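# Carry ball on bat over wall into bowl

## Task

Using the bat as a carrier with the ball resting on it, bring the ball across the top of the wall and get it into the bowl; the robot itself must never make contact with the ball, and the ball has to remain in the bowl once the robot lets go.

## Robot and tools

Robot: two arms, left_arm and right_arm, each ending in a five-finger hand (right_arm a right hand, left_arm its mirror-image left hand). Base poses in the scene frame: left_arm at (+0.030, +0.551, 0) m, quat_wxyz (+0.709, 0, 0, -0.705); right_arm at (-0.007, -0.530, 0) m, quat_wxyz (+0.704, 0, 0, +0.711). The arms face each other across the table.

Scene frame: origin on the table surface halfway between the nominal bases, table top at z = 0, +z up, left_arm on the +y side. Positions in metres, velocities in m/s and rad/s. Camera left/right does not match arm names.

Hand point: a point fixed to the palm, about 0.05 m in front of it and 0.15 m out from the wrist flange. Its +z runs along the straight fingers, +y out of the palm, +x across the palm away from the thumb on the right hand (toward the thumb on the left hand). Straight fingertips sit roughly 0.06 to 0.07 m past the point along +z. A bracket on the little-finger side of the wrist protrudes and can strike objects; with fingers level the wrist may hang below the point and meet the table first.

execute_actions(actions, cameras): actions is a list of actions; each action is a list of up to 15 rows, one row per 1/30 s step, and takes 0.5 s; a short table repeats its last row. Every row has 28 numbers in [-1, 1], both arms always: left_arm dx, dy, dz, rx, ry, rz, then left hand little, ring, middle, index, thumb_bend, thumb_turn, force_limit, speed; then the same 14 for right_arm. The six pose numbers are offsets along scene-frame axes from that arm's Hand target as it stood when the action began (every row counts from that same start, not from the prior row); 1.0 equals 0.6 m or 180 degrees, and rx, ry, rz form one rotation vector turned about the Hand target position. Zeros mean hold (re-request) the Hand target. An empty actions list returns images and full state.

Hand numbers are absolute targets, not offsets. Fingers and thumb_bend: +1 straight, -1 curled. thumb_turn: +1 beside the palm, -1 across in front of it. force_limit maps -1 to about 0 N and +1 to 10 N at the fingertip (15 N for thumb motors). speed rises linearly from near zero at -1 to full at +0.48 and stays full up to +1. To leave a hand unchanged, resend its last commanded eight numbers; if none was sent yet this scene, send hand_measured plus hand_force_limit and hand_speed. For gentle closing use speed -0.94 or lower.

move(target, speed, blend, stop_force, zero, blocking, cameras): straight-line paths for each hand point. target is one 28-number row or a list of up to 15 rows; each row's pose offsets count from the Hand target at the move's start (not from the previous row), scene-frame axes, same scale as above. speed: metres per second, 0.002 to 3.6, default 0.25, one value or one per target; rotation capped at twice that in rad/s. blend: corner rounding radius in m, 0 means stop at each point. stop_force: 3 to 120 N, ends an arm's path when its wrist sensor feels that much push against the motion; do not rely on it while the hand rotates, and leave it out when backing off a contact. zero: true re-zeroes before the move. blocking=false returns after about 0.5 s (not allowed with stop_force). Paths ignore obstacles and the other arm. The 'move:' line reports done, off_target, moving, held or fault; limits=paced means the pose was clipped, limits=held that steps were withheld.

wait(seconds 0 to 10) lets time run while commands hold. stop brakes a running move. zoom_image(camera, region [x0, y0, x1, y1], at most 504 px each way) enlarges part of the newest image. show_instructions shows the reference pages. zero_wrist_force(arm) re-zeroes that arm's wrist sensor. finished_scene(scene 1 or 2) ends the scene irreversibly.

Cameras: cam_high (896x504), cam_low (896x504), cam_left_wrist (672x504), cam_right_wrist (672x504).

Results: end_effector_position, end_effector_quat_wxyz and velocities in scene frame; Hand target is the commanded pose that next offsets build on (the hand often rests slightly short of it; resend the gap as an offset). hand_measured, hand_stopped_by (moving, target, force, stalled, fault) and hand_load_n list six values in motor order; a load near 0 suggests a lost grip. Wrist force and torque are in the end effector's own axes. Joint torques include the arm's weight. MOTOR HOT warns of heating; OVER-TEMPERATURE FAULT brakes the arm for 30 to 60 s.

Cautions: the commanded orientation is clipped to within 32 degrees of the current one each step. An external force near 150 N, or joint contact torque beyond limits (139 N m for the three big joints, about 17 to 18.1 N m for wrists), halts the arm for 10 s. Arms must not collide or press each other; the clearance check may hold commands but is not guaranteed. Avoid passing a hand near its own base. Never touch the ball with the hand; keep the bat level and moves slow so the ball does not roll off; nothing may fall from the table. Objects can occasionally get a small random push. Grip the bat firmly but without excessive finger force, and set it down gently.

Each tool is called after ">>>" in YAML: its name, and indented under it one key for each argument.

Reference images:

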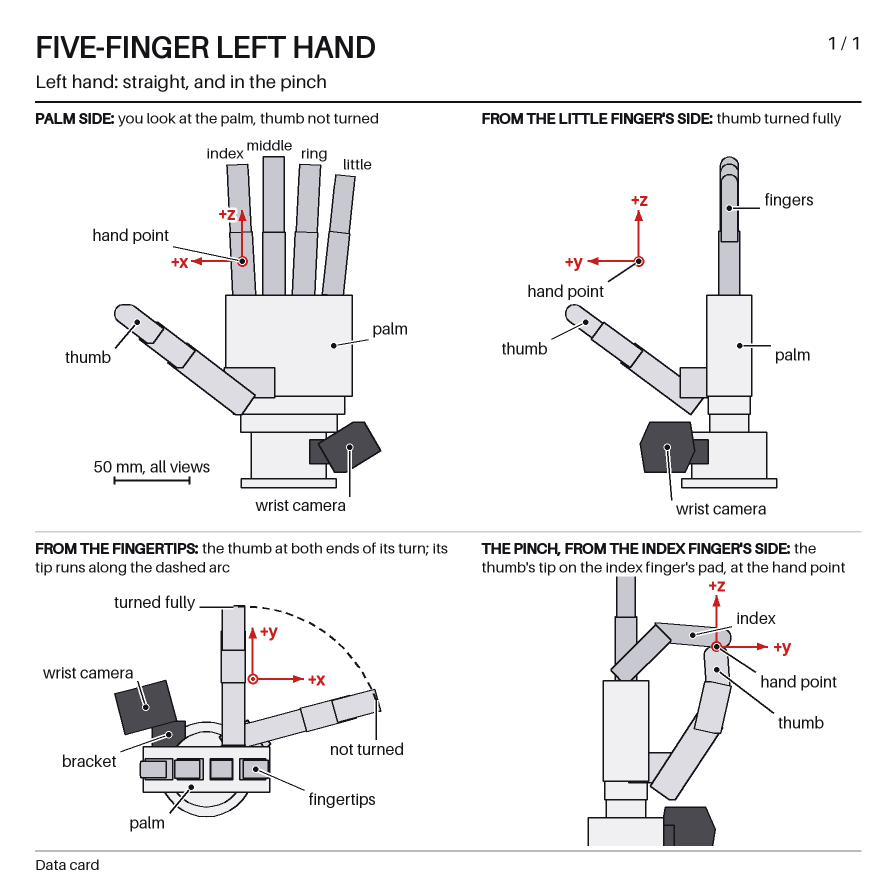

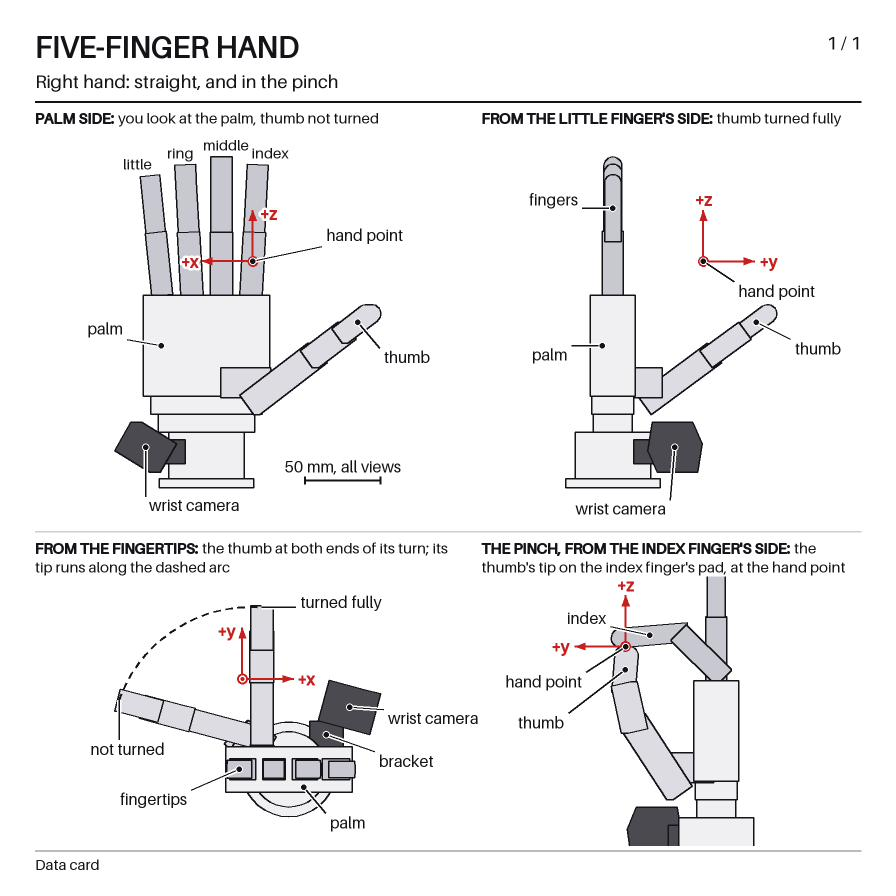

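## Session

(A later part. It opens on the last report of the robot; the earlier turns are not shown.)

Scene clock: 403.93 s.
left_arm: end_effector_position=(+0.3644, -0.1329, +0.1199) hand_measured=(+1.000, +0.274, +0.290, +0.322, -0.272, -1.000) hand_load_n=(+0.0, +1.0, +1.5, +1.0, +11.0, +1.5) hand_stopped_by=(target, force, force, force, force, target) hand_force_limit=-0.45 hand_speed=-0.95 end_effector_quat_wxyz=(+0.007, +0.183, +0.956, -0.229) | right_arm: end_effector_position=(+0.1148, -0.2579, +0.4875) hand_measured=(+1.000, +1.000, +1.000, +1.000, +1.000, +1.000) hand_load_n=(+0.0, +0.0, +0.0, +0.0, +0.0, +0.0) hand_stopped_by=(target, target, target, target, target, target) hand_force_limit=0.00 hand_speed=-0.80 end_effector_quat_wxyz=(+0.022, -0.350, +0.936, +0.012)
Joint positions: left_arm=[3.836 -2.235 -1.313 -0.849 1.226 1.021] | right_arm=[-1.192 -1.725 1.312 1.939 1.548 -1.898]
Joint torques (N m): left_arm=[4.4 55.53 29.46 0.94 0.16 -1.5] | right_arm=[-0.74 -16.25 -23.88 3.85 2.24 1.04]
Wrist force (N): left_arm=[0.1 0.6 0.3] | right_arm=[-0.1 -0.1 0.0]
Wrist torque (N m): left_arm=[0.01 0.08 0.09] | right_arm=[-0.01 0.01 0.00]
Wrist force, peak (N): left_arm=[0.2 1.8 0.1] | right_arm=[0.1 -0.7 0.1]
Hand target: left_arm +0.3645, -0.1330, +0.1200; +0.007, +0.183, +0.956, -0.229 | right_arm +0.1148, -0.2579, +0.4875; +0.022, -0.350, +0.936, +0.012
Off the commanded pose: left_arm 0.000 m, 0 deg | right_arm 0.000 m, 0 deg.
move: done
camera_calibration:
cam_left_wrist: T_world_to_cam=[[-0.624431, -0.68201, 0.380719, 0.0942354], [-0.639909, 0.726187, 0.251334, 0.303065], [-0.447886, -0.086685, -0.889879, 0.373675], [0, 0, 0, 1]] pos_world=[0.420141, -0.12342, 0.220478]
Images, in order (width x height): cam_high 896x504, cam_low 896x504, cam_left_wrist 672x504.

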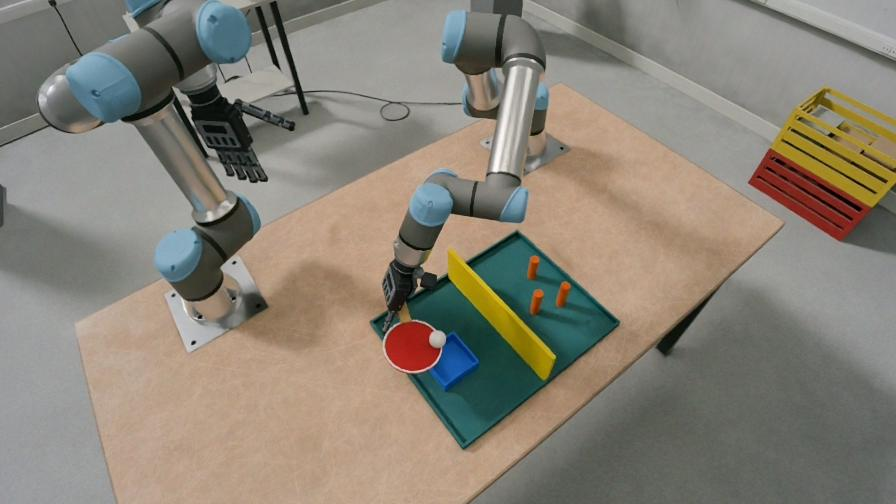

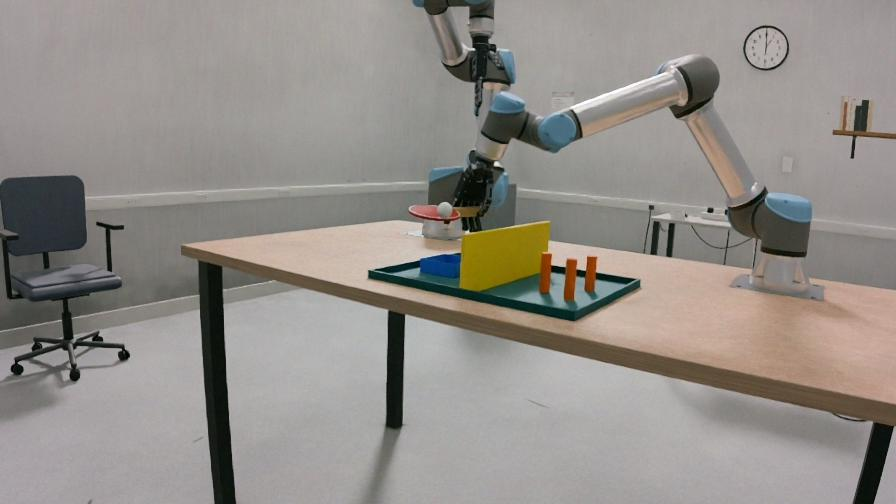

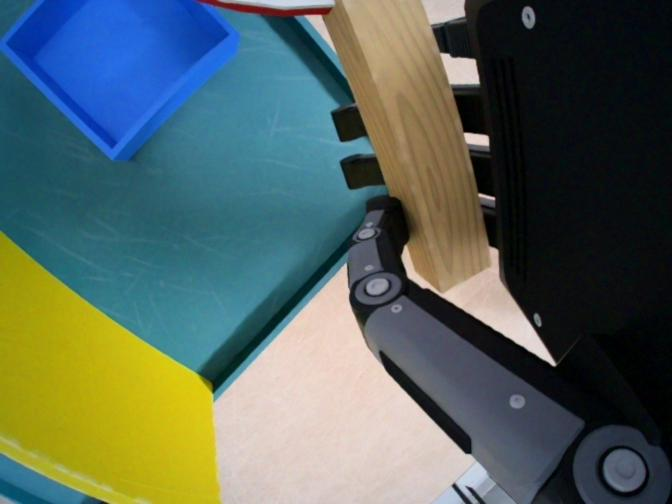

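>>> move:
  target: [0.0008,-0.01,-0.0917,0,0,0,1,0.106,0.106,0.106,-0.276,-1,-0.45,-0.95,0,0,0,0,0,0,1,1,1,1,1,1,0,-0.8]
  speed: 0.05
  cameras: ["cam_high","cam_low"]

>>> zoom_image:
  camera: "cam_high"
  region: [380, 300, 500, 410]

>>> zoom_image:
  camera: "cam_low"
  region: [380, 190, 500, 300]

Scene clock: 432.33 s.
left_arm: end_effector_position=(+0.3649, -0.1389, +0.0648) hand_measured=(+1.000, +0.274, +0.290, +0.322, -0.272, -1.000) hand_load_n=(+0.0, +1.0, +1.5, +1.0, +11.0, +1.5) hand_stopped_by=(target, force, force, force, force, target) hand_force_limit=-0.45 hand_speed=-0.95 end_effector_quat_wxyz=(+0.007, +0.183, +0.956, -0.229) end_effector_velocity=(-0.001, +0.001, +0.001) end_effector_angular_velocity=(+0.002, +0.002, +0.000) | right_arm: end_effector_position=(+0.1148, -0.2579, +0.4875) hand_measured=(+1.000, +1.000, +1.000, +1.000, +1.000, +1.000) hand_load_n=(+0.0, +0.0, +0.0, +0.0, +0.0, +0.0) hand_stopped_by=(target, target, target, target, target, target) hand_force_limit=0.00 hand_speed=-0.80 end_effector_quat_wxyz=(+0.022, -0.350, +0.936, +0.012)
Joint positions: left_arm=[3.832 -2.306 -1.343 -0.746 1.228 1.017] | right_arm=[-1.192 -1.725 1.312 1.939 1.548 -1.898]
Joint velocities: left_arm=[0 0.003 0 -0.006 0 -0.001] | right_arm=[within noise]
Joint torques (N m): left_arm=[-4.41 56.97 26.89 1.02 0.45 -1.32] | right_arm=[-1.59 -15.92 -26.06 3.84 2.24 1.16]
Wrist force (N): left_arm=[0.1 0.8 0.5] | right_arm=[0.0 0.0 -0.3]
Wrist torque (N m): left_arm=[0.04 0.09 0.09] | right_arm=[0.02 0.01 0.00]
Wrist force, peak (N): left_arm=[0.0 0.9 1.0] | right_arm=[0.3 -0.5 -0.4]
Hand target: left_arm +0.3650, -0.1390, +0.0650; +0.007, +0.183, +0.956, -0.229 | right_arm +0.1148, -0.2579, +0.4875; +0.022, -0.350, +0.936, +0.012
Off the commanded pose: left_arm 0.000 m, 0 deg | right_arm 0.000 m, 0 deg.
move: done
Images, in order (width x height): cam_high 896x504, cam_low 896x504.

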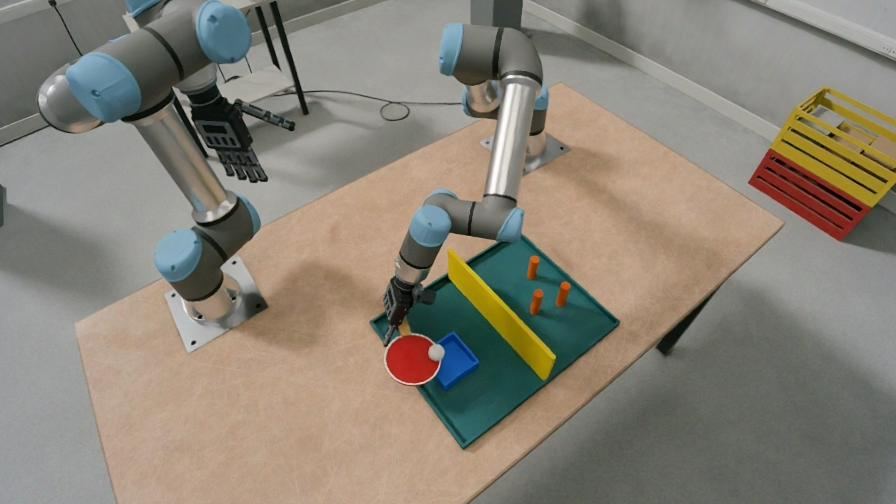

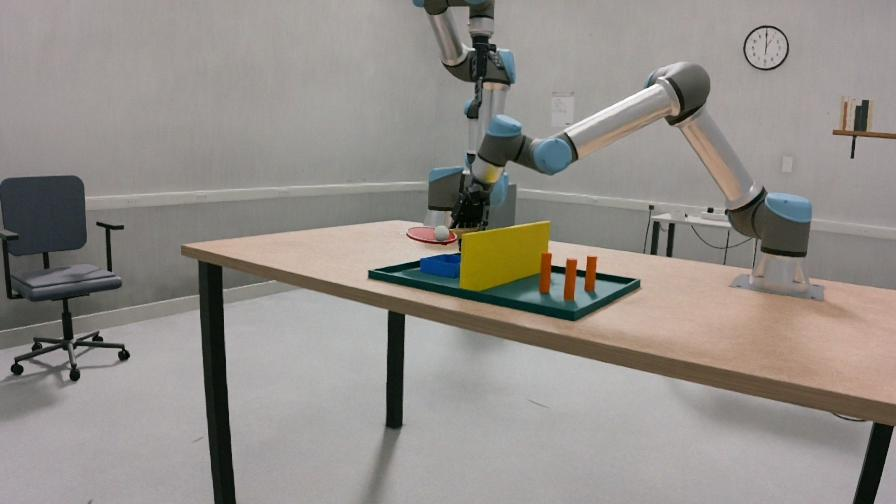

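Scaled by 4.200 from the camera's 896x504 image, which has a finer 1280x720 frame.

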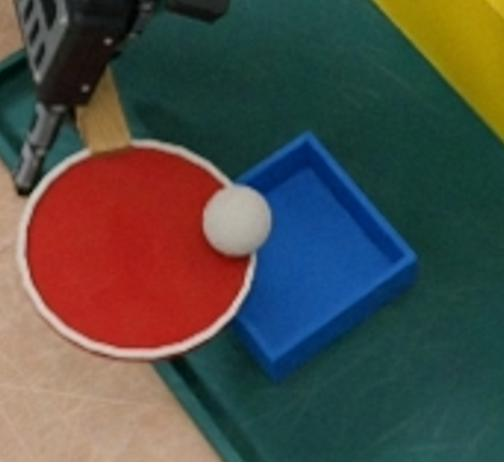

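Scaled by 4.200 from the camera's 896x504 image, which has a finer 1280x720 frame.

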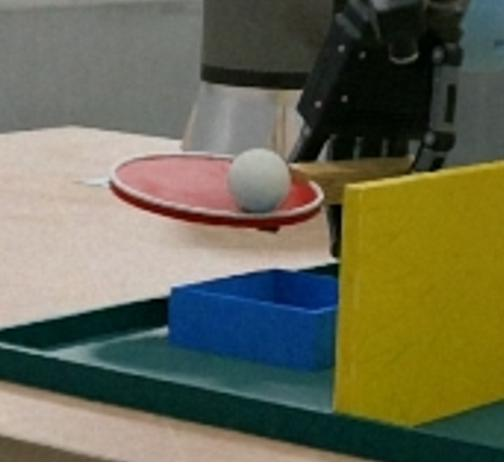

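>>> move:
  target: [0.0015,-0.003,0,-0.1144,0.0430,0,1,0.106,0.106,0.106,-0.276,-1,-0.45,-0.95,0,0,0,0,0,0,1,1,1,1,1,1,0,-0.8]
  speed: 0.03
  cameras: ["cam_high","cam_low"]

>>> zoom_image:
  camera: "cam_high"
  region: [380, 300, 500, 410]

>>> zoom_image:
  camera: "cam_low"
  region: [380, 190, 500, 300]

Scene clock: 449.03 s.
left_arm: end_effector_position=(+0.3659, -0.1407, +0.0649) hand_measured=(+1.000, +0.274, +0.290, +0.322, -0.272, -1.000) hand_load_n=(+0.0, +1.0, +1.5, +1.0, +11.0, +1.5) hand_stopped_by=(target, force, force, force, force, target) hand_force_limit=-0.45 hand_speed=-0.95 end_effector_quat_wxyz=(-0.025, +0.162, +0.898, -0.408) end_effector_velocity=(+0.000, +0.000, -0.001) end_effector_angular_velocity=(+0.004, +0.001, +0.000) | right_arm: end_effector_position=(+0.1148, -0.2579, +0.4875) hand_measured=(+1.000, +1.000, +1.000, +1.000, +1.000, +1.000) hand_load_n=(+0.0, +0.0, +0.0, +0.0, +0.0, +0.0) hand_stopped_by=(target, target, target, target, target, target) hand_force_limit=0.00 hand_speed=-0.80 end_effector_quat_wxyz=(+0.022, -0.350, +0.936, +0.012)
Joint positions: left_arm=[3.948 -2.292 -1.546 -0.366 0.867 0.979] | right_arm=[-1.192 -1.725 1.312 1.939 1.548 -1.898]
Joint velocities: left_arm=[-0.001 0 0.001 -0.005 0.002 0.001] | right_arm=[within noise]
Joint torques (N m): left_arm=[-5.17 44.89 23.5 1.03 0.39 -0.11] | right_arm=[0.32 -16.84 -24.95 4.07 2.24 1.23]
Wrist force (N): left_arm=[0.2 0.7 -0.3] | right_arm=[0.0 -0.2 0.0]
Wrist torque (N m): left_arm=[-0.01 0.05 0.17] | right_arm=[-0.03 0.00 -0.01]
Wrist force, peak (N): left_arm=[0.3 1.1 0.0] | right_arm=[0.2 -0.7 -0.2]
Hand target: left_arm +0.3659, -0.1408, +0.0650; -0.025, +0.163, +0.898, -0.408 | right_arm +0.1148, -0.2579, +0.4875; +0.022, -0.350, +0.936, +0.012
Off the commanded pose: left_arm 0.000 m, 0 deg | right_arm 0.000 m, 0 deg.
move: done
Images, in order (width x height): cam_high 896x504, cam_low 896x504.

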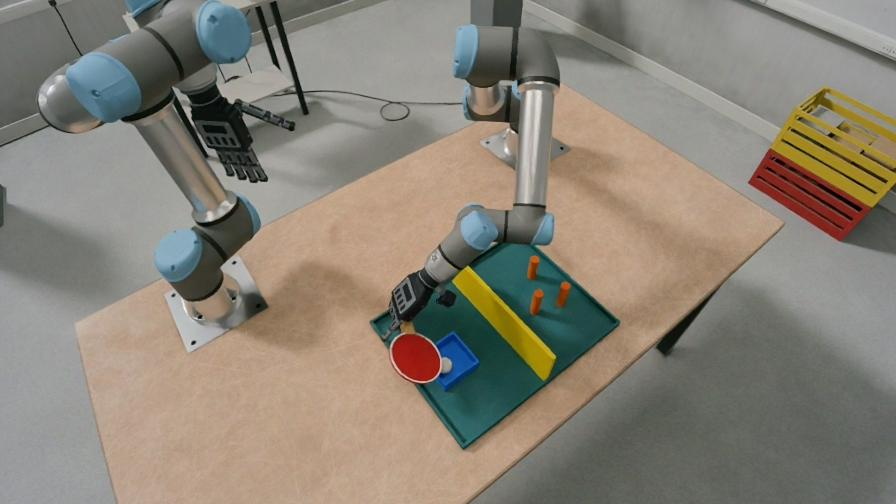

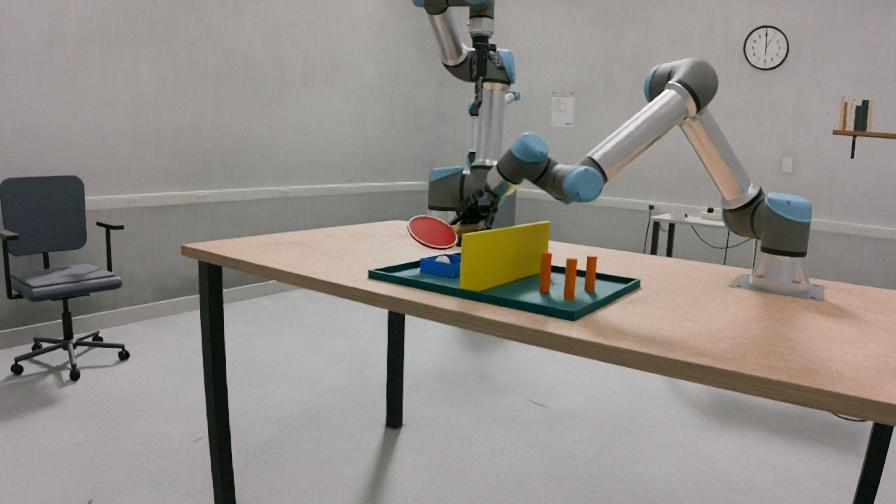

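Scaled by 4.200 from the camera's 896x504 image, which has a finer 1280x720 frame.

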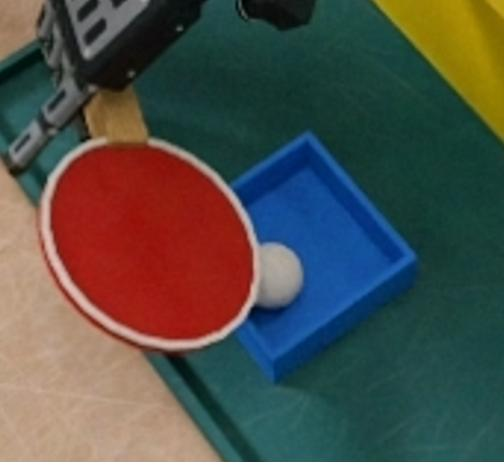

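Scaled by 4.200 from the camera's 896x504 image, which has a finer 1280x720 frame.

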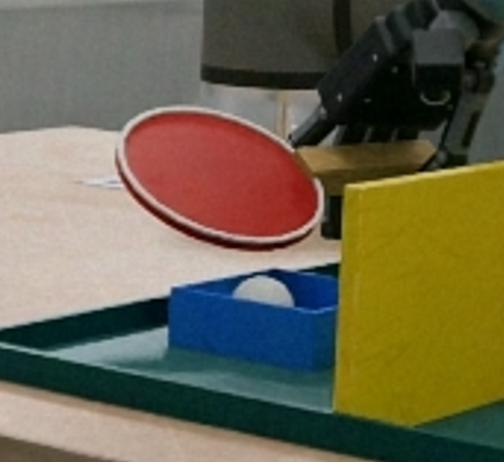

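>>> move:
  target:
    - [0,0,0.25,0.1144,-0.043,0,1,0.106,0.106,0.106,-0.276,-1,-0.45,-0.95,0,0,0,0,0,0,1,1,1,1,1,1,0,-0.8]
    - [0.0445,0.6347,0.2513,0.182,-0.0684,0,1,0.106,0.106,0.106,-0.276,-1,-0.45,-0.95,0,0,0,0,0,0,1,1,1,1,1,1,0,-0.8]
    - [0.0445,0.6347,0.0583,0.182,-0.0684,0,1,0.106,0.106,0.106,-0.276,-1,-0.45,-0.95,0,0,0,0,0,0,1,1,1,1,1,1,0,-0.8]
  speed: [0.15,0.2,0.1]
  blend: [0.03,0.03,0]
  cameras: ["cam_high","cam_low","cam_left_wrist"]

>>> zoom_image:
  camera: "cam_high"
  region: [400, 210, 600, 400]

>>> zoom_image:
  camera: "cam_low"
  region: [500, 180, 650, 310]

Scene clock: 476.77 s.
left_arm: end_effector_position=(+0.3925, +0.2401, +0.0999) hand_measured=(+1.000, +0.274, +0.290, +0.322, -0.272, -1.000) hand_load_n=(+0.0, +1.0, +2.0, +1.0, +11.0, +1.5) hand_stopped_by=(target, force, force, force, force, target) hand_force_limit=-0.45 hand_speed=-0.95 end_effector_quat_wxyz=(+0.026, +0.191, +0.974, -0.119) | right_arm: end_effector_position=(+0.1148, -0.2579, +0.4875) hand_measured=(+1.000, +1.000, +1.000, +1.000, +1.000, +1.000) hand_load_n=(+0.0, -0.5, +0.0, +0.0, +0.0, +0.0) hand_stopped_by=(target, target, target, target, target, target) hand_force_limit=0.00 hand_speed=-0.80 end_effector_quat_wxyz=(+0.022, -0.350, +0.936, +0.012)
Joint positions: left_arm=[4.276 -1.697 -2.09 -0.818 1.351 1.515] | right_arm=[-1.192 -1.725 1.312 1.939 1.548 -1.898]
Joint torques (N m): left_arm=[-6.69 27.06 25.76 2.56 0.45 -1.38] | right_arm=[-0.79 -17.63 -25.87 3.86 1.83 0.96]
Wrist force (N): left_arm=[-0.2 0.0 0.2] | right_arm=[0.0 -0.2 0.1]
Wrist torque (N m): left_arm=[-0.02 0.12 -0.04] | right_arm=[-0.04 -0.01 -0.01]
Wrist force, peak (N): left_arm=[0.0 2.3 0.5] | right_arm=[0.2 -0.6 -0.1]
Hand target: left_arm +0.3926, +0.2401, +0.0999; +0.026, +0.191, +0.974, -0.119 | right_arm +0.1148, -0.2579, +0.4875; +0.022, -0.350, +0.936, +0.012
Off the commanded pose: left_arm 0.000 m, 0 deg | right_arm 0.000 m, 0 deg.
move: done
camera_calibration:
cam_left_wrist: T_world_to_cam=[[-0.646869, -0.741543, 0.177977, 0.417051], [-0.663848, 0.662413, 0.347152, 0.070285], [-0.375322, 0.106412, -0.920766, 0.32904], [0, 0, 0, 1]] pos_world=[0.439932, 0.22769, 0.204344]
Images, in order (width x height): cam_high 896x504, cam_low 896x504, cam_left_wrist 672x504.

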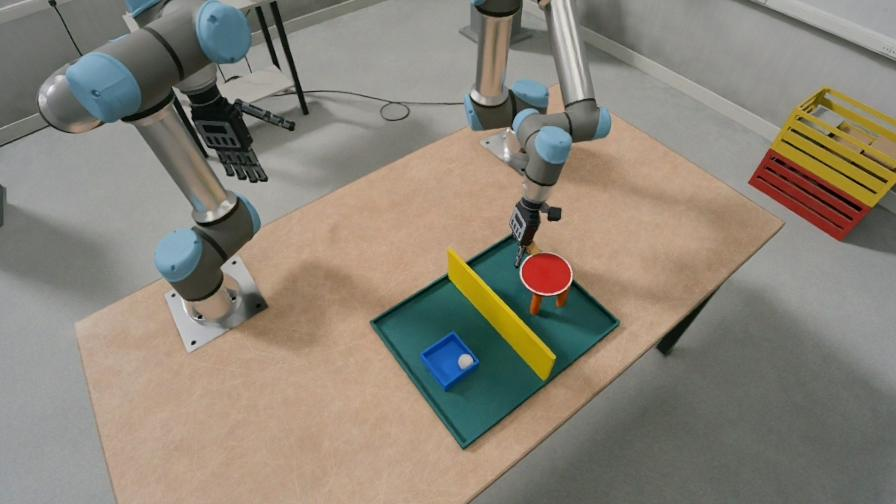

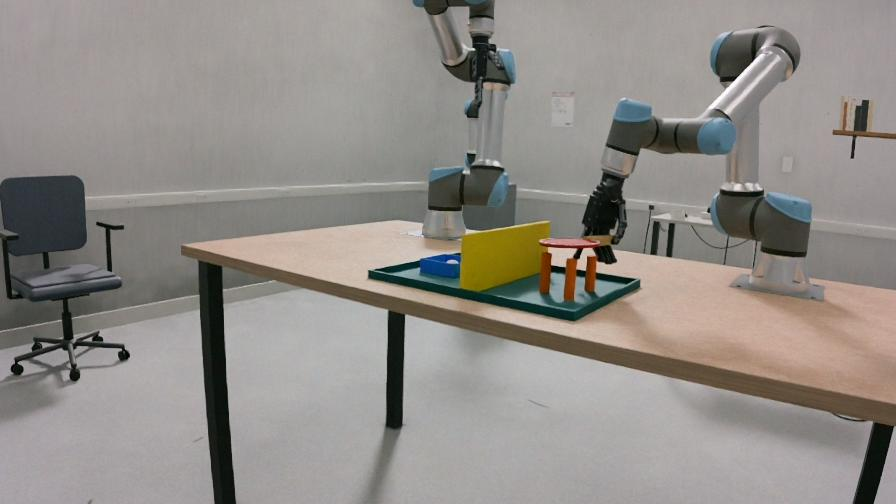

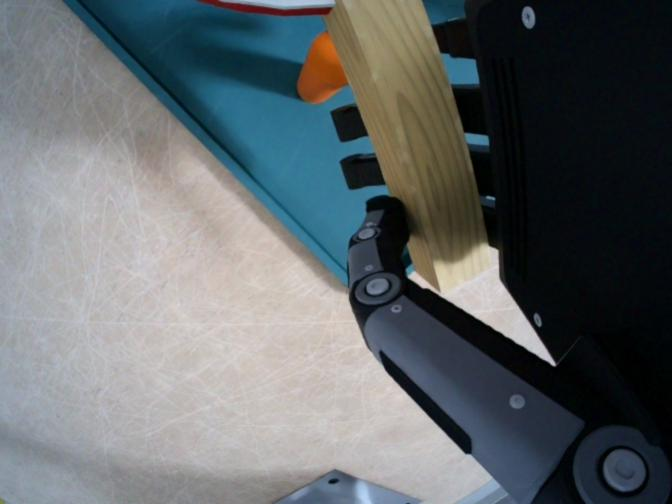

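Scaled by 2.520 from the camera's 896x504 image, which has a finer 1280x720 frame.

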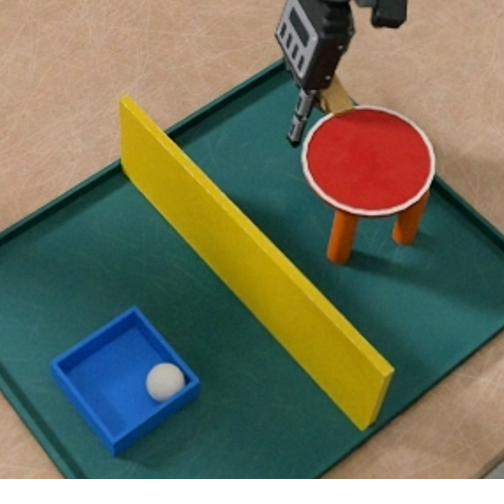

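Scaled by 3.360 from the camera's 896x504 image, which has a finer 1280x720 frame.

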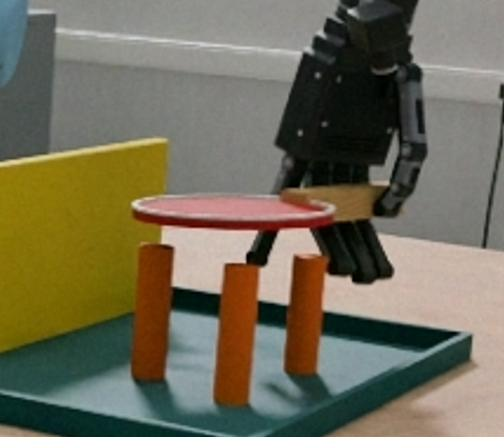

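>>> move:
  target: [0,0,-0.05,0,0,0,1,0.106,0.106,0.106,-0.276,-1,-0.45,-0.95,0,0,0,0,0,0,1,1,1,1,1,1,0,-0.8]
  speed: 0.02
  stop_force: 5
  cameras: ["cam_low","cam_high"]

Scene clock: 490.20 s.
left_arm: end_effector_position=(+0.3925, +0.2401, +0.0699) hand_measured=(+1.000, +0.274, +0.290, +0.322, -0.272, -1.000) hand_load_n=(+0.0, +0.0, +1.5, +1.5, +10.0, +1.0) hand_stopped_by=(target, force, force, force, force, target) hand_force_limit=-0.45 hand_speed=-0.95 end_effector_quat_wxyz=(+0.026, +0.191, +0.974, -0.119) | right_arm: end_effector_position=(+0.1148, -0.2579, +0.4875) hand_measured=(+1.000, +1.000, +1.000, +1.000, +1.000, +1.000) hand_load_n=(+0.0, +0.0, +0.0, +0.0, +0.0, +0.0) hand_stopped_by=(target, target, target, target, target, target) hand_force_limit=0.00 hand_speed=-0.80 end_effector_quat_wxyz=(+0.022, -0.350, +0.936, +0.012)
Joint positions: left_arm=[4.276 -1.749 -2.126 -0.729 1.351 1.515] | right_arm=[-1.192 -1.725 1.312 1.939 1.548 -1.898]
Joint torques (N m): left_arm=[5.54 32.25 25.19 0.87 0.26 -0.14] | right_arm=[-0.65 -18.17 -25.83 3.98 2.09 0.98]
Wrist force (N): left_arm=[-0.1 0.8 -2.4] | right_arm=[0.2 -0.3 0.0]
Wrist torque (N m): left_arm=[0.12 -0.06 -0.07] | right_arm=[-0.05 -0.02 0.00]
Wrist force, peak (N): left_arm=[1.1 0.9 -3.3] | right_arm=[0.4 -0.5 -0.3]
Hand target: left_arm +0.3926, +0.2401, +0.0699; +0.026, +0.191, +0.974, -0.119 | right_arm +0.1148, -0.2579, +0.4875; +0.022, -0.350, +0.936, +0.012
Off the commanded pose: left_arm 0.000 m, 0 deg | right_arm 0.000 m, 0 deg.
move: done
Images, in order (width x height): cam_high 896x504, cam_low 896x504.

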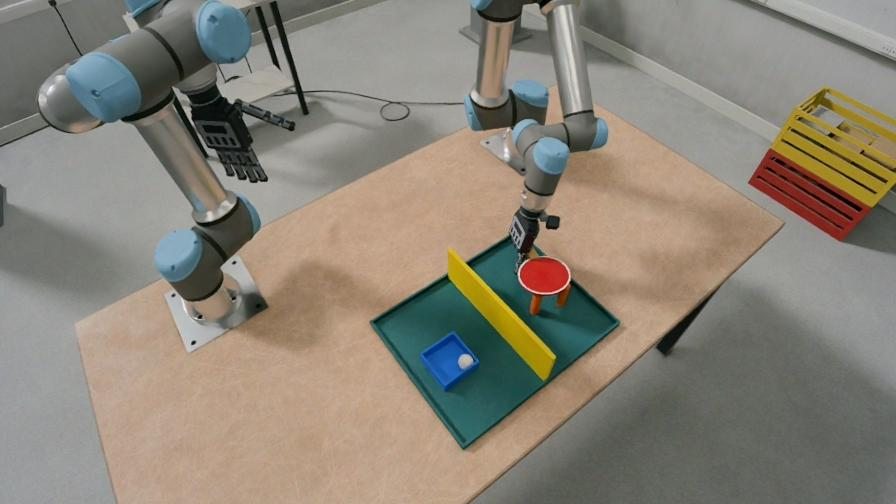

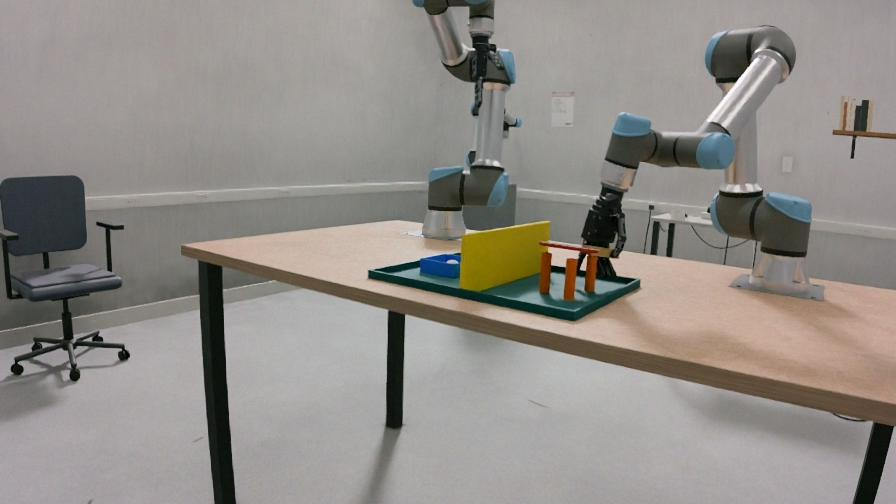

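>>> zoom_image:
  camera: "cam_low"
  region: [500, 210, 660, 320]

>>> zoom_image:
  camera: "cam_high"
  region: [480, 220, 620, 340]

Scaled by 3.150 from the camera's 896x504 image, which has a finer 1280x720 frame.

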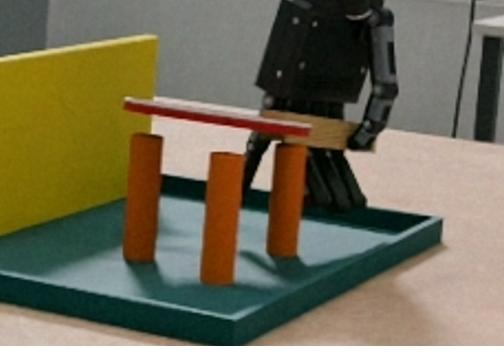

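Scaled by 3.600 from the camera's 896x504 image, which has a finer 1280x720 frame.

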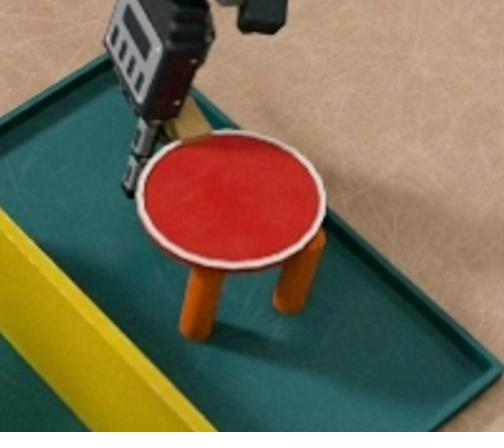

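>>> move:
  target: [0,0,0.02,0.0151,0.04,0,1,0.106,0.106,0.106,-0.276,-1,-0.45,-0.95,0,0,0,0,0,0,1,1,1,1,1,1,0,-0.8]
  speed: 0.03
  cameras: ["cam_low"]

>>> zoom_image:
  camera: "cam_low"
  region: [500, 210, 660, 320]

Scene clock: 550.23 s.
left_arm: end_effector_position=(+0.3926, +0.2400, +0.0820) hand_measured=(+1.000, +0.274, +0.290, +0.322, -0.272, -1.000) hand_load_n=(+0.0, +0.5, +2.0, +1.0, +10.5, +1.0) hand_stopped_by=(target, force, force, force, force, target) hand_force_limit=-0.45 hand_speed=-0.95 end_effector_quat_wxyz=(-0.040, +0.184, +0.976, -0.108) end_effector_velocity=(+0.000, +0.000, -0.001) end_effector_angular_velocity=(-0.001, -0.001, +0.001) | right_arm: end_effector_position=(+0.1148, -0.2579, +0.4875) hand_measured=(+1.000, +1.000, +1.000, +1.000, +1.000, +1.000) hand_load_n=(+0.0, +0.0, +0.0, +0.0, +0.0, +0.0) hand_stopped_by=(target, target, target, target, target, target) hand_force_limit=0.00 hand_speed=-0.80 end_effector_quat_wxyz=(+0.022, -0.350, +0.936, +0.012)
Joint positions: left_arm=[4.281 -1.78 -2.013 -0.947 1.342 1.519] | right_arm=[-1.192 -1.725 1.312 1.939 1.548 -1.898]
Joint velocities: left_arm=[0 0 -0.003 0.005 0 0] | right_arm=[within noise]
Joint torques (N m): left_arm=[7.24 32.04 8.23 4.42 -1.45 1.69] | right_arm=[-0.72 -19.1 -26.89 4.14 1.98 0.99]
Wrist force (N): left_arm=[0.0 0.4 -0.2] | right_arm=[0.2 -0.3 0.1]
Wrist torque (N m): left_arm=[0.07 0.00 -0.05] | right_arm=[-0.06 -0.04 0.00]
Wrist force, peak (N): left_arm=[0.1 0.9 -2.7] | right_arm=[0.6 -0.5 -0.3]
Hand target: left_arm +0.3926, +0.2401, +0.0819; -0.040, +0.184, +0.976, -0.108 | right_arm +0.1148, -0.2579, +0.4875; +0.022, -0.350, +0.936, +0.012
Off the commanded pose: left_arm 0.000 m, 0 deg | right_arm 0.000 m, 0 deg.
move: done
Images, in order (width x height): cam_low 896x504.

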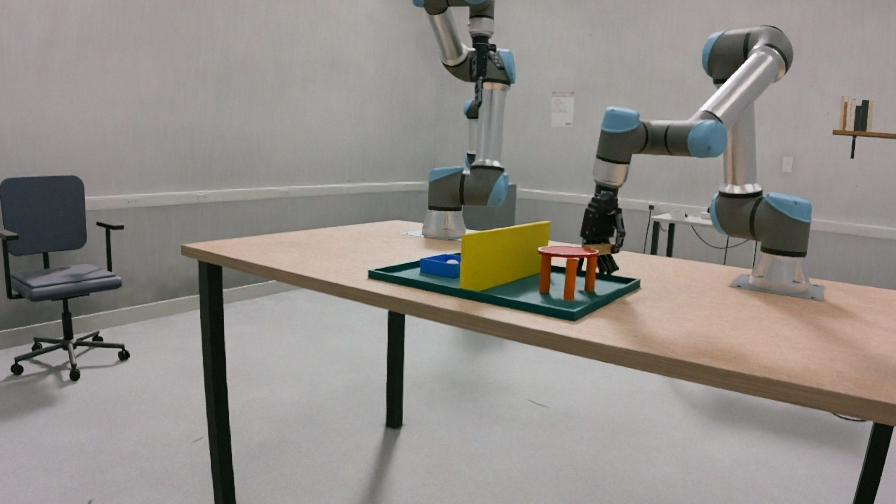

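Scaled by 3.150 from the camera's 896x504 image, which has a finer 1280x720 frame.

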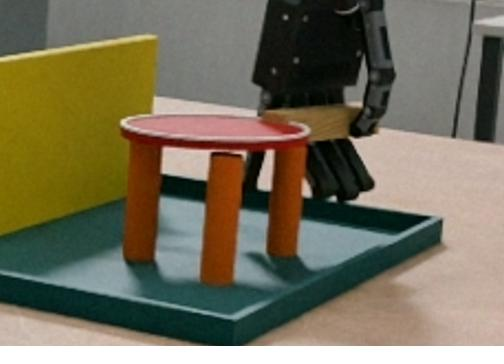

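>>> move:
  target: [0,0,-0.006,0,0,0,1,0.106,0.106,0.106,-0.276,-1,-0.45,-0.95,0,0,0,0,0,0,1,1,1,1,1,1,0,-0.8]
  speed: 0.01
  stop_force: 3
  cameras: ["cam_low"]

>>> zoom_image:
  camera: "cam_low"
  region: [520, 220, 640, 310]

Scene clock: 558.67 s.
left_arm: end_effector_position=(+0.3925, +0.2401, +0.0783) hand_measured=(+1.000, +0.274, +0.290, +0.322, -0.272, -1.000) hand_load_n=(+0.0, +0.0, +1.5, +1.5, +11.0, +1.5) hand_stopped_by=(target, force, force, force, force, target) hand_force_limit=-0.45 hand_speed=-0.95 end_effector_quat_wxyz=(-0.040, +0.184, +0.976, -0.108) | right_arm: end_effector_position=(+0.1148, -0.2579, +0.4875) hand_measured=(+1.000, +1.000, +1.000, +1.000, +1.000, +1.000) hand_load_n=(+0.0, +0.0, +0.0, +0.0, +0.0, +0.0) hand_stopped_by=(target, target, target, target, target, target) hand_force_limit=0.00 hand_speed=-0.80 end_effector_quat_wxyz=(+0.022, -0.350, +0.936, +0.012)
Joint positions: left_arm=[4.281 -1.785 -2.017 -0.937 1.342 1.519] | right_arm=[-1.192 -1.725 1.312 1.939 1.548 -1.898]
Joint torques (N m): left_arm=[-6.05 33.48 21.69 0.35 0.2 -1.15] | right_arm=[-1.38 -19.12 -27.56 3.92 2.01 1.21]
Wrist force (N): left_arm=[-0.4 0.7 -0.2] | right_arm=[0.2 0.2 -0.1]
Wrist torque (N m): left_arm=[0.09 -0.05 -0.10] | right_arm=[0.03 -0.04 0.02]
Wrist force, peak (N): left_arm=[-0.8 0.6 -0.6] | right_arm=[0.5 -0.4 -0.3]
Hand target: left_arm +0.3926, +0.2401, +0.0783; -0.040, +0.184, +0.976, -0.108 | right_arm +0.1148, -0.2579, +0.4875; +0.022, -0.350, +0.936, +0.012
Off the commanded pose: left_arm 0.000 m, 0 deg | right_arm 0.000 m, 0 deg.
move: done
Images, in order (width x height): cam_low 896x504.

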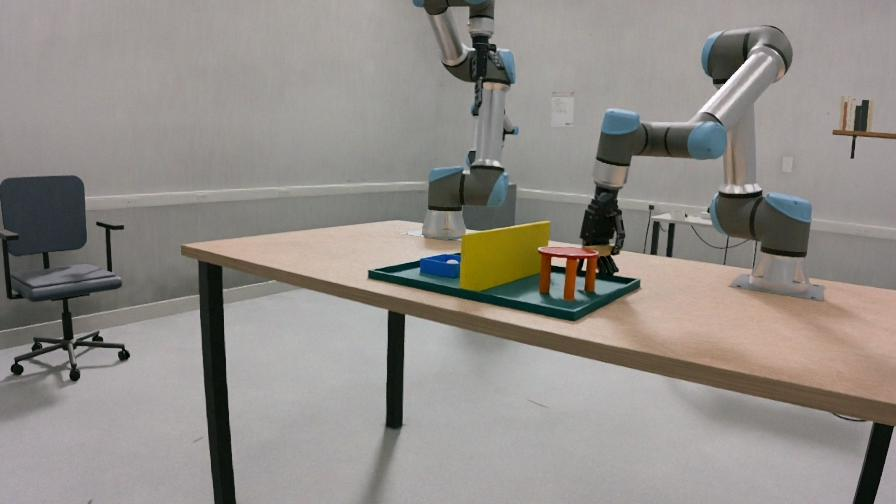

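Scaled by 4.200 from the camera's 896x504 image, which has a finer 1280x720 frame.

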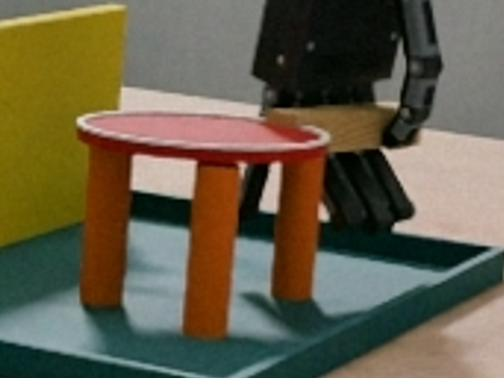

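>>> move:
  target: [0,0,-0.006,0,0,0,1,0.106,0.106,0.106,-0.276,-1,-0.45,-0.95,0,0,0,0,0,0,1,1,1,1,1,1,0,-0.8]
  speed: 0.01
  stop_force: 3
  cameras: ["cam_low"]

>>> zoom_image:
  camera: "cam_low"
  region: [520, 220, 640, 310]

Scene clock: 565.13 s.
left_arm: end_effector_position=(+0.3925, +0.2401, +0.0747) hand_measured=(+1.000, +0.274, +0.290, +0.322, -0.272, -1.000) hand_load_n=(+0.0, +0.0, +1.0, +2.0, +10.5, +1.0) hand_stopped_by=(target, force, force, force, force, target) hand_force_limit=-0.45 hand_speed=-0.95 end_effector_quat_wxyz=(-0.040, +0.184, +0.976, -0.108) | right_arm: end_effector_position=(+0.1148, -0.2579, +0.4875) hand_measured=(+1.000, +1.000, +1.000, +1.000, +1.000, +1.000) hand_load_n=(+0.0, +0.0, +0.0, +0.0, +0.0, +0.0) hand_stopped_by=(target, target, target, target, target, target) hand_force_limit=0.00 hand_speed=-0.80 end_effector_quat_wxyz=(+0.022, -0.350, +0.936, +0.012)
Joint positions: left_arm=[4.281 -1.791 -2.022 -0.927 1.342 1.519] | right_arm=[-1.192 -1.725 1.312 1.939 1.548 -1.898]
Joint torques (N m): left_arm=[-6.26 32.48 19.5 0.7 0.1 -1.23] | right_arm=[-1.54 -18.18 -26.86 3.99 1.99 1.24]
Wrist force (N): left_arm=[-0.3 1.4 -3.0] | right_arm=[0.2 0.1 -0.1]
Wrist torque (N m): left_arm=[0.15 -0.06 -0.12] | right_arm=[0.02 -0.02 0.01]
Wrist force, peak (N): left_arm=[-0.4 1.5 -3.2] | right_arm=[0.5 -0.4 0.0]
Hand target: left_arm +0.3926, +0.2401, +0.0747; -0.040, +0.184, +0.976, -0.108 | right_arm +0.1148, -0.2579, +0.4875; +0.022, -0.350, +0.936, +0.012
Off the commanded pose: left_arm 0.000 m, 0 deg | right_arm 0.000 m, 0 deg.
move: done
Images, in order (width x height): cam_low 896x504.

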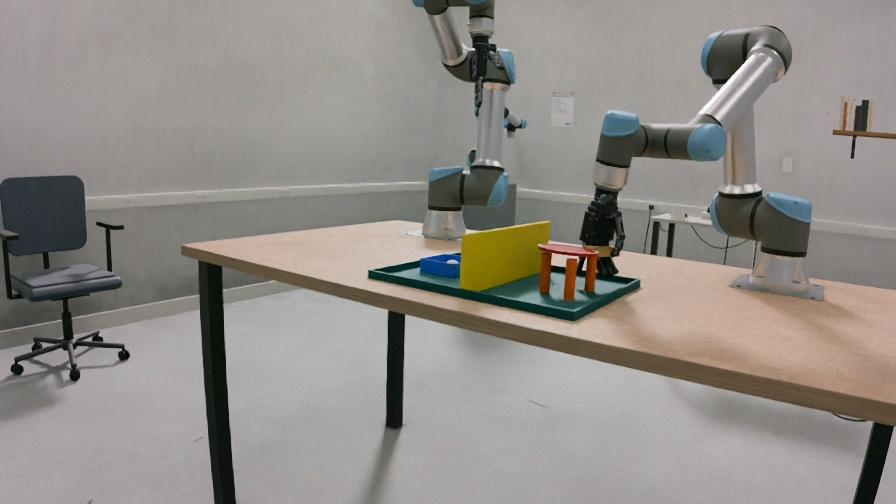

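Scaled by 4.200 from the camera's 896x504 image, which has a finer 1280x720 frame.

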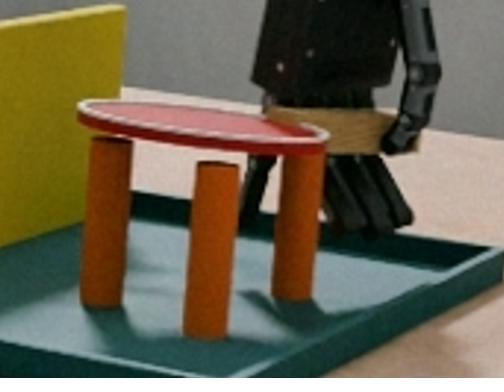

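>>> move:
  target: [0,0,0.007,0.0068,0.0182,0,1,0.106,0.106,0.106,-0.276,-1,-0.45,-0.95,0,0,0,0,0,0,1,1,1,1,1,1,0,-0.8]
  speed: 0.03
  cameras: ["cam_low"]

>>> zoom_image:
  camera: "cam_low"
  region: [520, 220, 640, 310]

Scene clock: 574.33 s.
left_arm: end_effector_position=(+0.3926, +0.2400, +0.0789) hand_measured=(+1.000, +0.274, +0.290, +0.322, -0.272, -1.000) hand_load_n=(+0.0, +0.0, +1.5, +1.5, +10.5, +0.5) hand_stopped_by=(target, force, force, force, force, target) hand_force_limit=-0.45 hand_speed=-0.95 end_effector_quat_wxyz=(-0.070, +0.180, +0.976, -0.103) end_effector_velocity=(+0.001, +0.000, +0.000) end_effector_angular_velocity=(-0.002, -0.004, -0.001) | right_arm: end_effector_position=(+0.1148, -0.2579, +0.4875) hand_measured=(+1.000, +1.000, +1.000, +1.000, +1.000, +1.000) hand_load_n=(+0.0, +0.0, +0.0, +0.0, +0.0, +0.0) hand_stopped_by=(target, target, target, target, target, target) hand_force_limit=0.00 hand_speed=-0.80 end_effector_quat_wxyz=(+0.022, -0.350, +0.936, +0.012)
Joint positions: left_arm=[4.283 -1.812 -1.971 -1.018 1.338 1.522] | right_arm=[-1.192 -1.725 1.312 1.939 1.548 -1.898]
Joint velocities: left_arm=[-0.001 0.001 -0.001 0.005 0 0] | right_arm=[within noise]
Joint torques (N m): left_arm=[6.52 34.66 7.54 4.49 -1.49 1.69] | right_arm=[-0.54 -19.47 -27.83 3.93 2.02 1.15]
Wrist force (N): left_arm=[-0.1 0.4 -0.4] | right_arm=[-0.3 -0.2 0.3]
Wrist torque (N m): left_arm=[0.06 -0.02 -0.06] | right_arm=[-0.05 0.04 -0.03]
Wrist force, peak (N): left_arm=[0.3 1.4 -3.2] | right_arm=[0.2 -0.5 -0.2]
Hand target: left_arm +0.3926, +0.2401, +0.0789; -0.070, +0.180, +0.976, -0.103 | right_arm +0.1148, -0.2579, +0.4875; +0.022, -0.350, +0.936, +0.012
Off the commanded pose: left_arm 0.000 m, 0 deg | right_arm 0.000 m, 0 deg.
move: done
Images, in order (width x height): cam_low 896x504.

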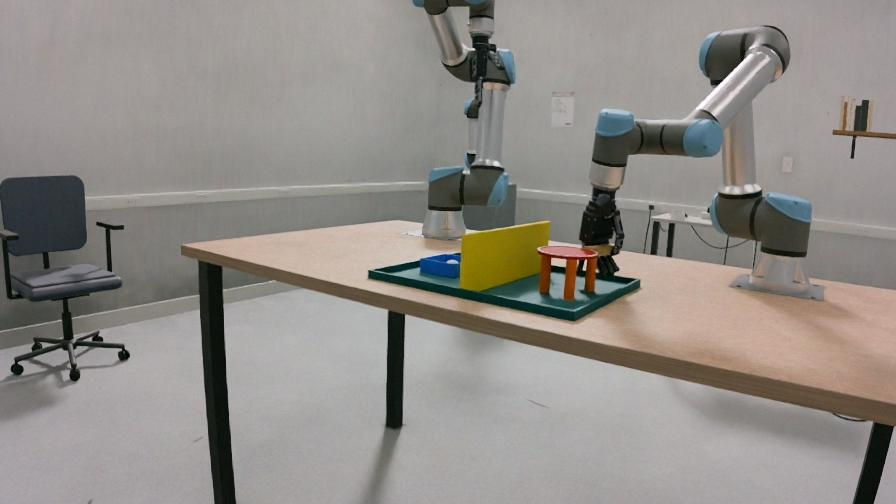

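Scaled by 4.200 from the camera's 896x504 image, which has a finer 1280x720 frame.

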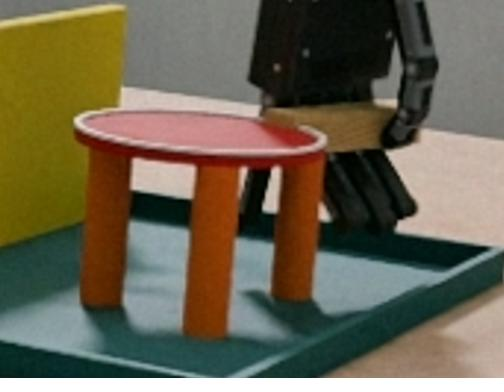

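>>> execute_actions:
  actions:
    - [[0,0,-0.0015,0,0,0,1,0.106,0.106,0.106,-0.15,-1,-0.5,-0.85,0,0,0,0,0,0,1,1,1,1,1,1,0,-0.8]]
  cameras: ["cam_low"]

>>> zoom_image:
  camera: "cam_low"
  region: [520, 220, 640, 310]

Scene clock: 580.10 s.
left_arm: end_effector_position=(+0.3925, +0.2401, +0.0780) hand_measured=(+1.000, +0.274, +0.290, +0.322, -0.150, -1.000) hand_load_n=(+0.0, +0.0, +0.0, +0.5, +0.0, +0.0) hand_stopped_by=(target, force, force, force, target, target) hand_force_limit=-0.50 hand_speed=-0.85 end_effector_quat_wxyz=(-0.070, +0.180, +0.976, -0.103) | right_arm: end_effector_position=(+0.1148, -0.2579, +0.4875) hand_measured=(+1.000, +1.000, +1.000, +1.000, +1.000, +1.000) hand_load_n=(+0.0, +0.0, +0.0, +0.0, +0.0, -0.5) hand_stopped_by=(target, target, target, target, target, target) hand_force_limit=0.00 hand_speed=-0.80 end_effector_quat_wxyz=(+0.022, -0.350, +0.936, +0.012)
Joint positions: left_arm=[4.283 -1.813 -1.972 -1.016 1.338 1.522] | right_arm=[-1.192 -1.725 1.312 1.939 1.548 -1.898]
Joint torques (N m): left_arm=[-5.15 20.48 25.72 0.43 -0.1 -1.37] | right_arm=[-0.4 -19.24 -26.62 3.96 1.96 1.13]
Wrist force (N): left_arm=[-0.4 0.2 -0.4] | right_arm=[0.4 0.1 0.0]
Wrist torque (N m): left_arm=[0.06 0.05 -0.05] | right_arm=[0.01 -0.06 0.02]
Wrist force, peak (N): left_arm=[0.2 0.3 -2.1] | right_arm=[0.2 -0.5 0.2]
Hand target: left_arm +0.3926, +0.2401, +0.0780; -0.070, +0.180, +0.976, -0.103 | right_arm +0.1148, -0.2579, +0.4875; +0.022, -0.350, +0.936, +0.012
Off the commanded pose: left_arm 0.000 m, 0 deg | right_arm 0.000 m, 0 deg.
Images, in order (width x height): cam_low 896x504.

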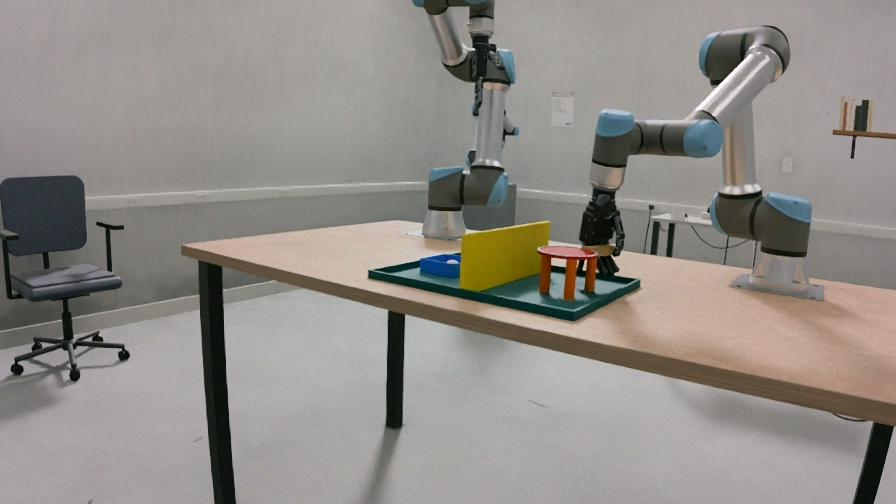

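Scaled by 4.200 from the camera's 896x504 image, which has a finer 1280x720 frame.

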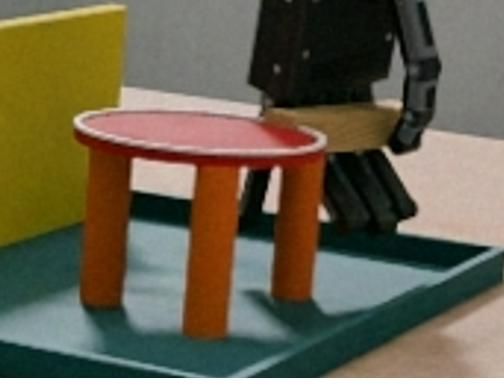

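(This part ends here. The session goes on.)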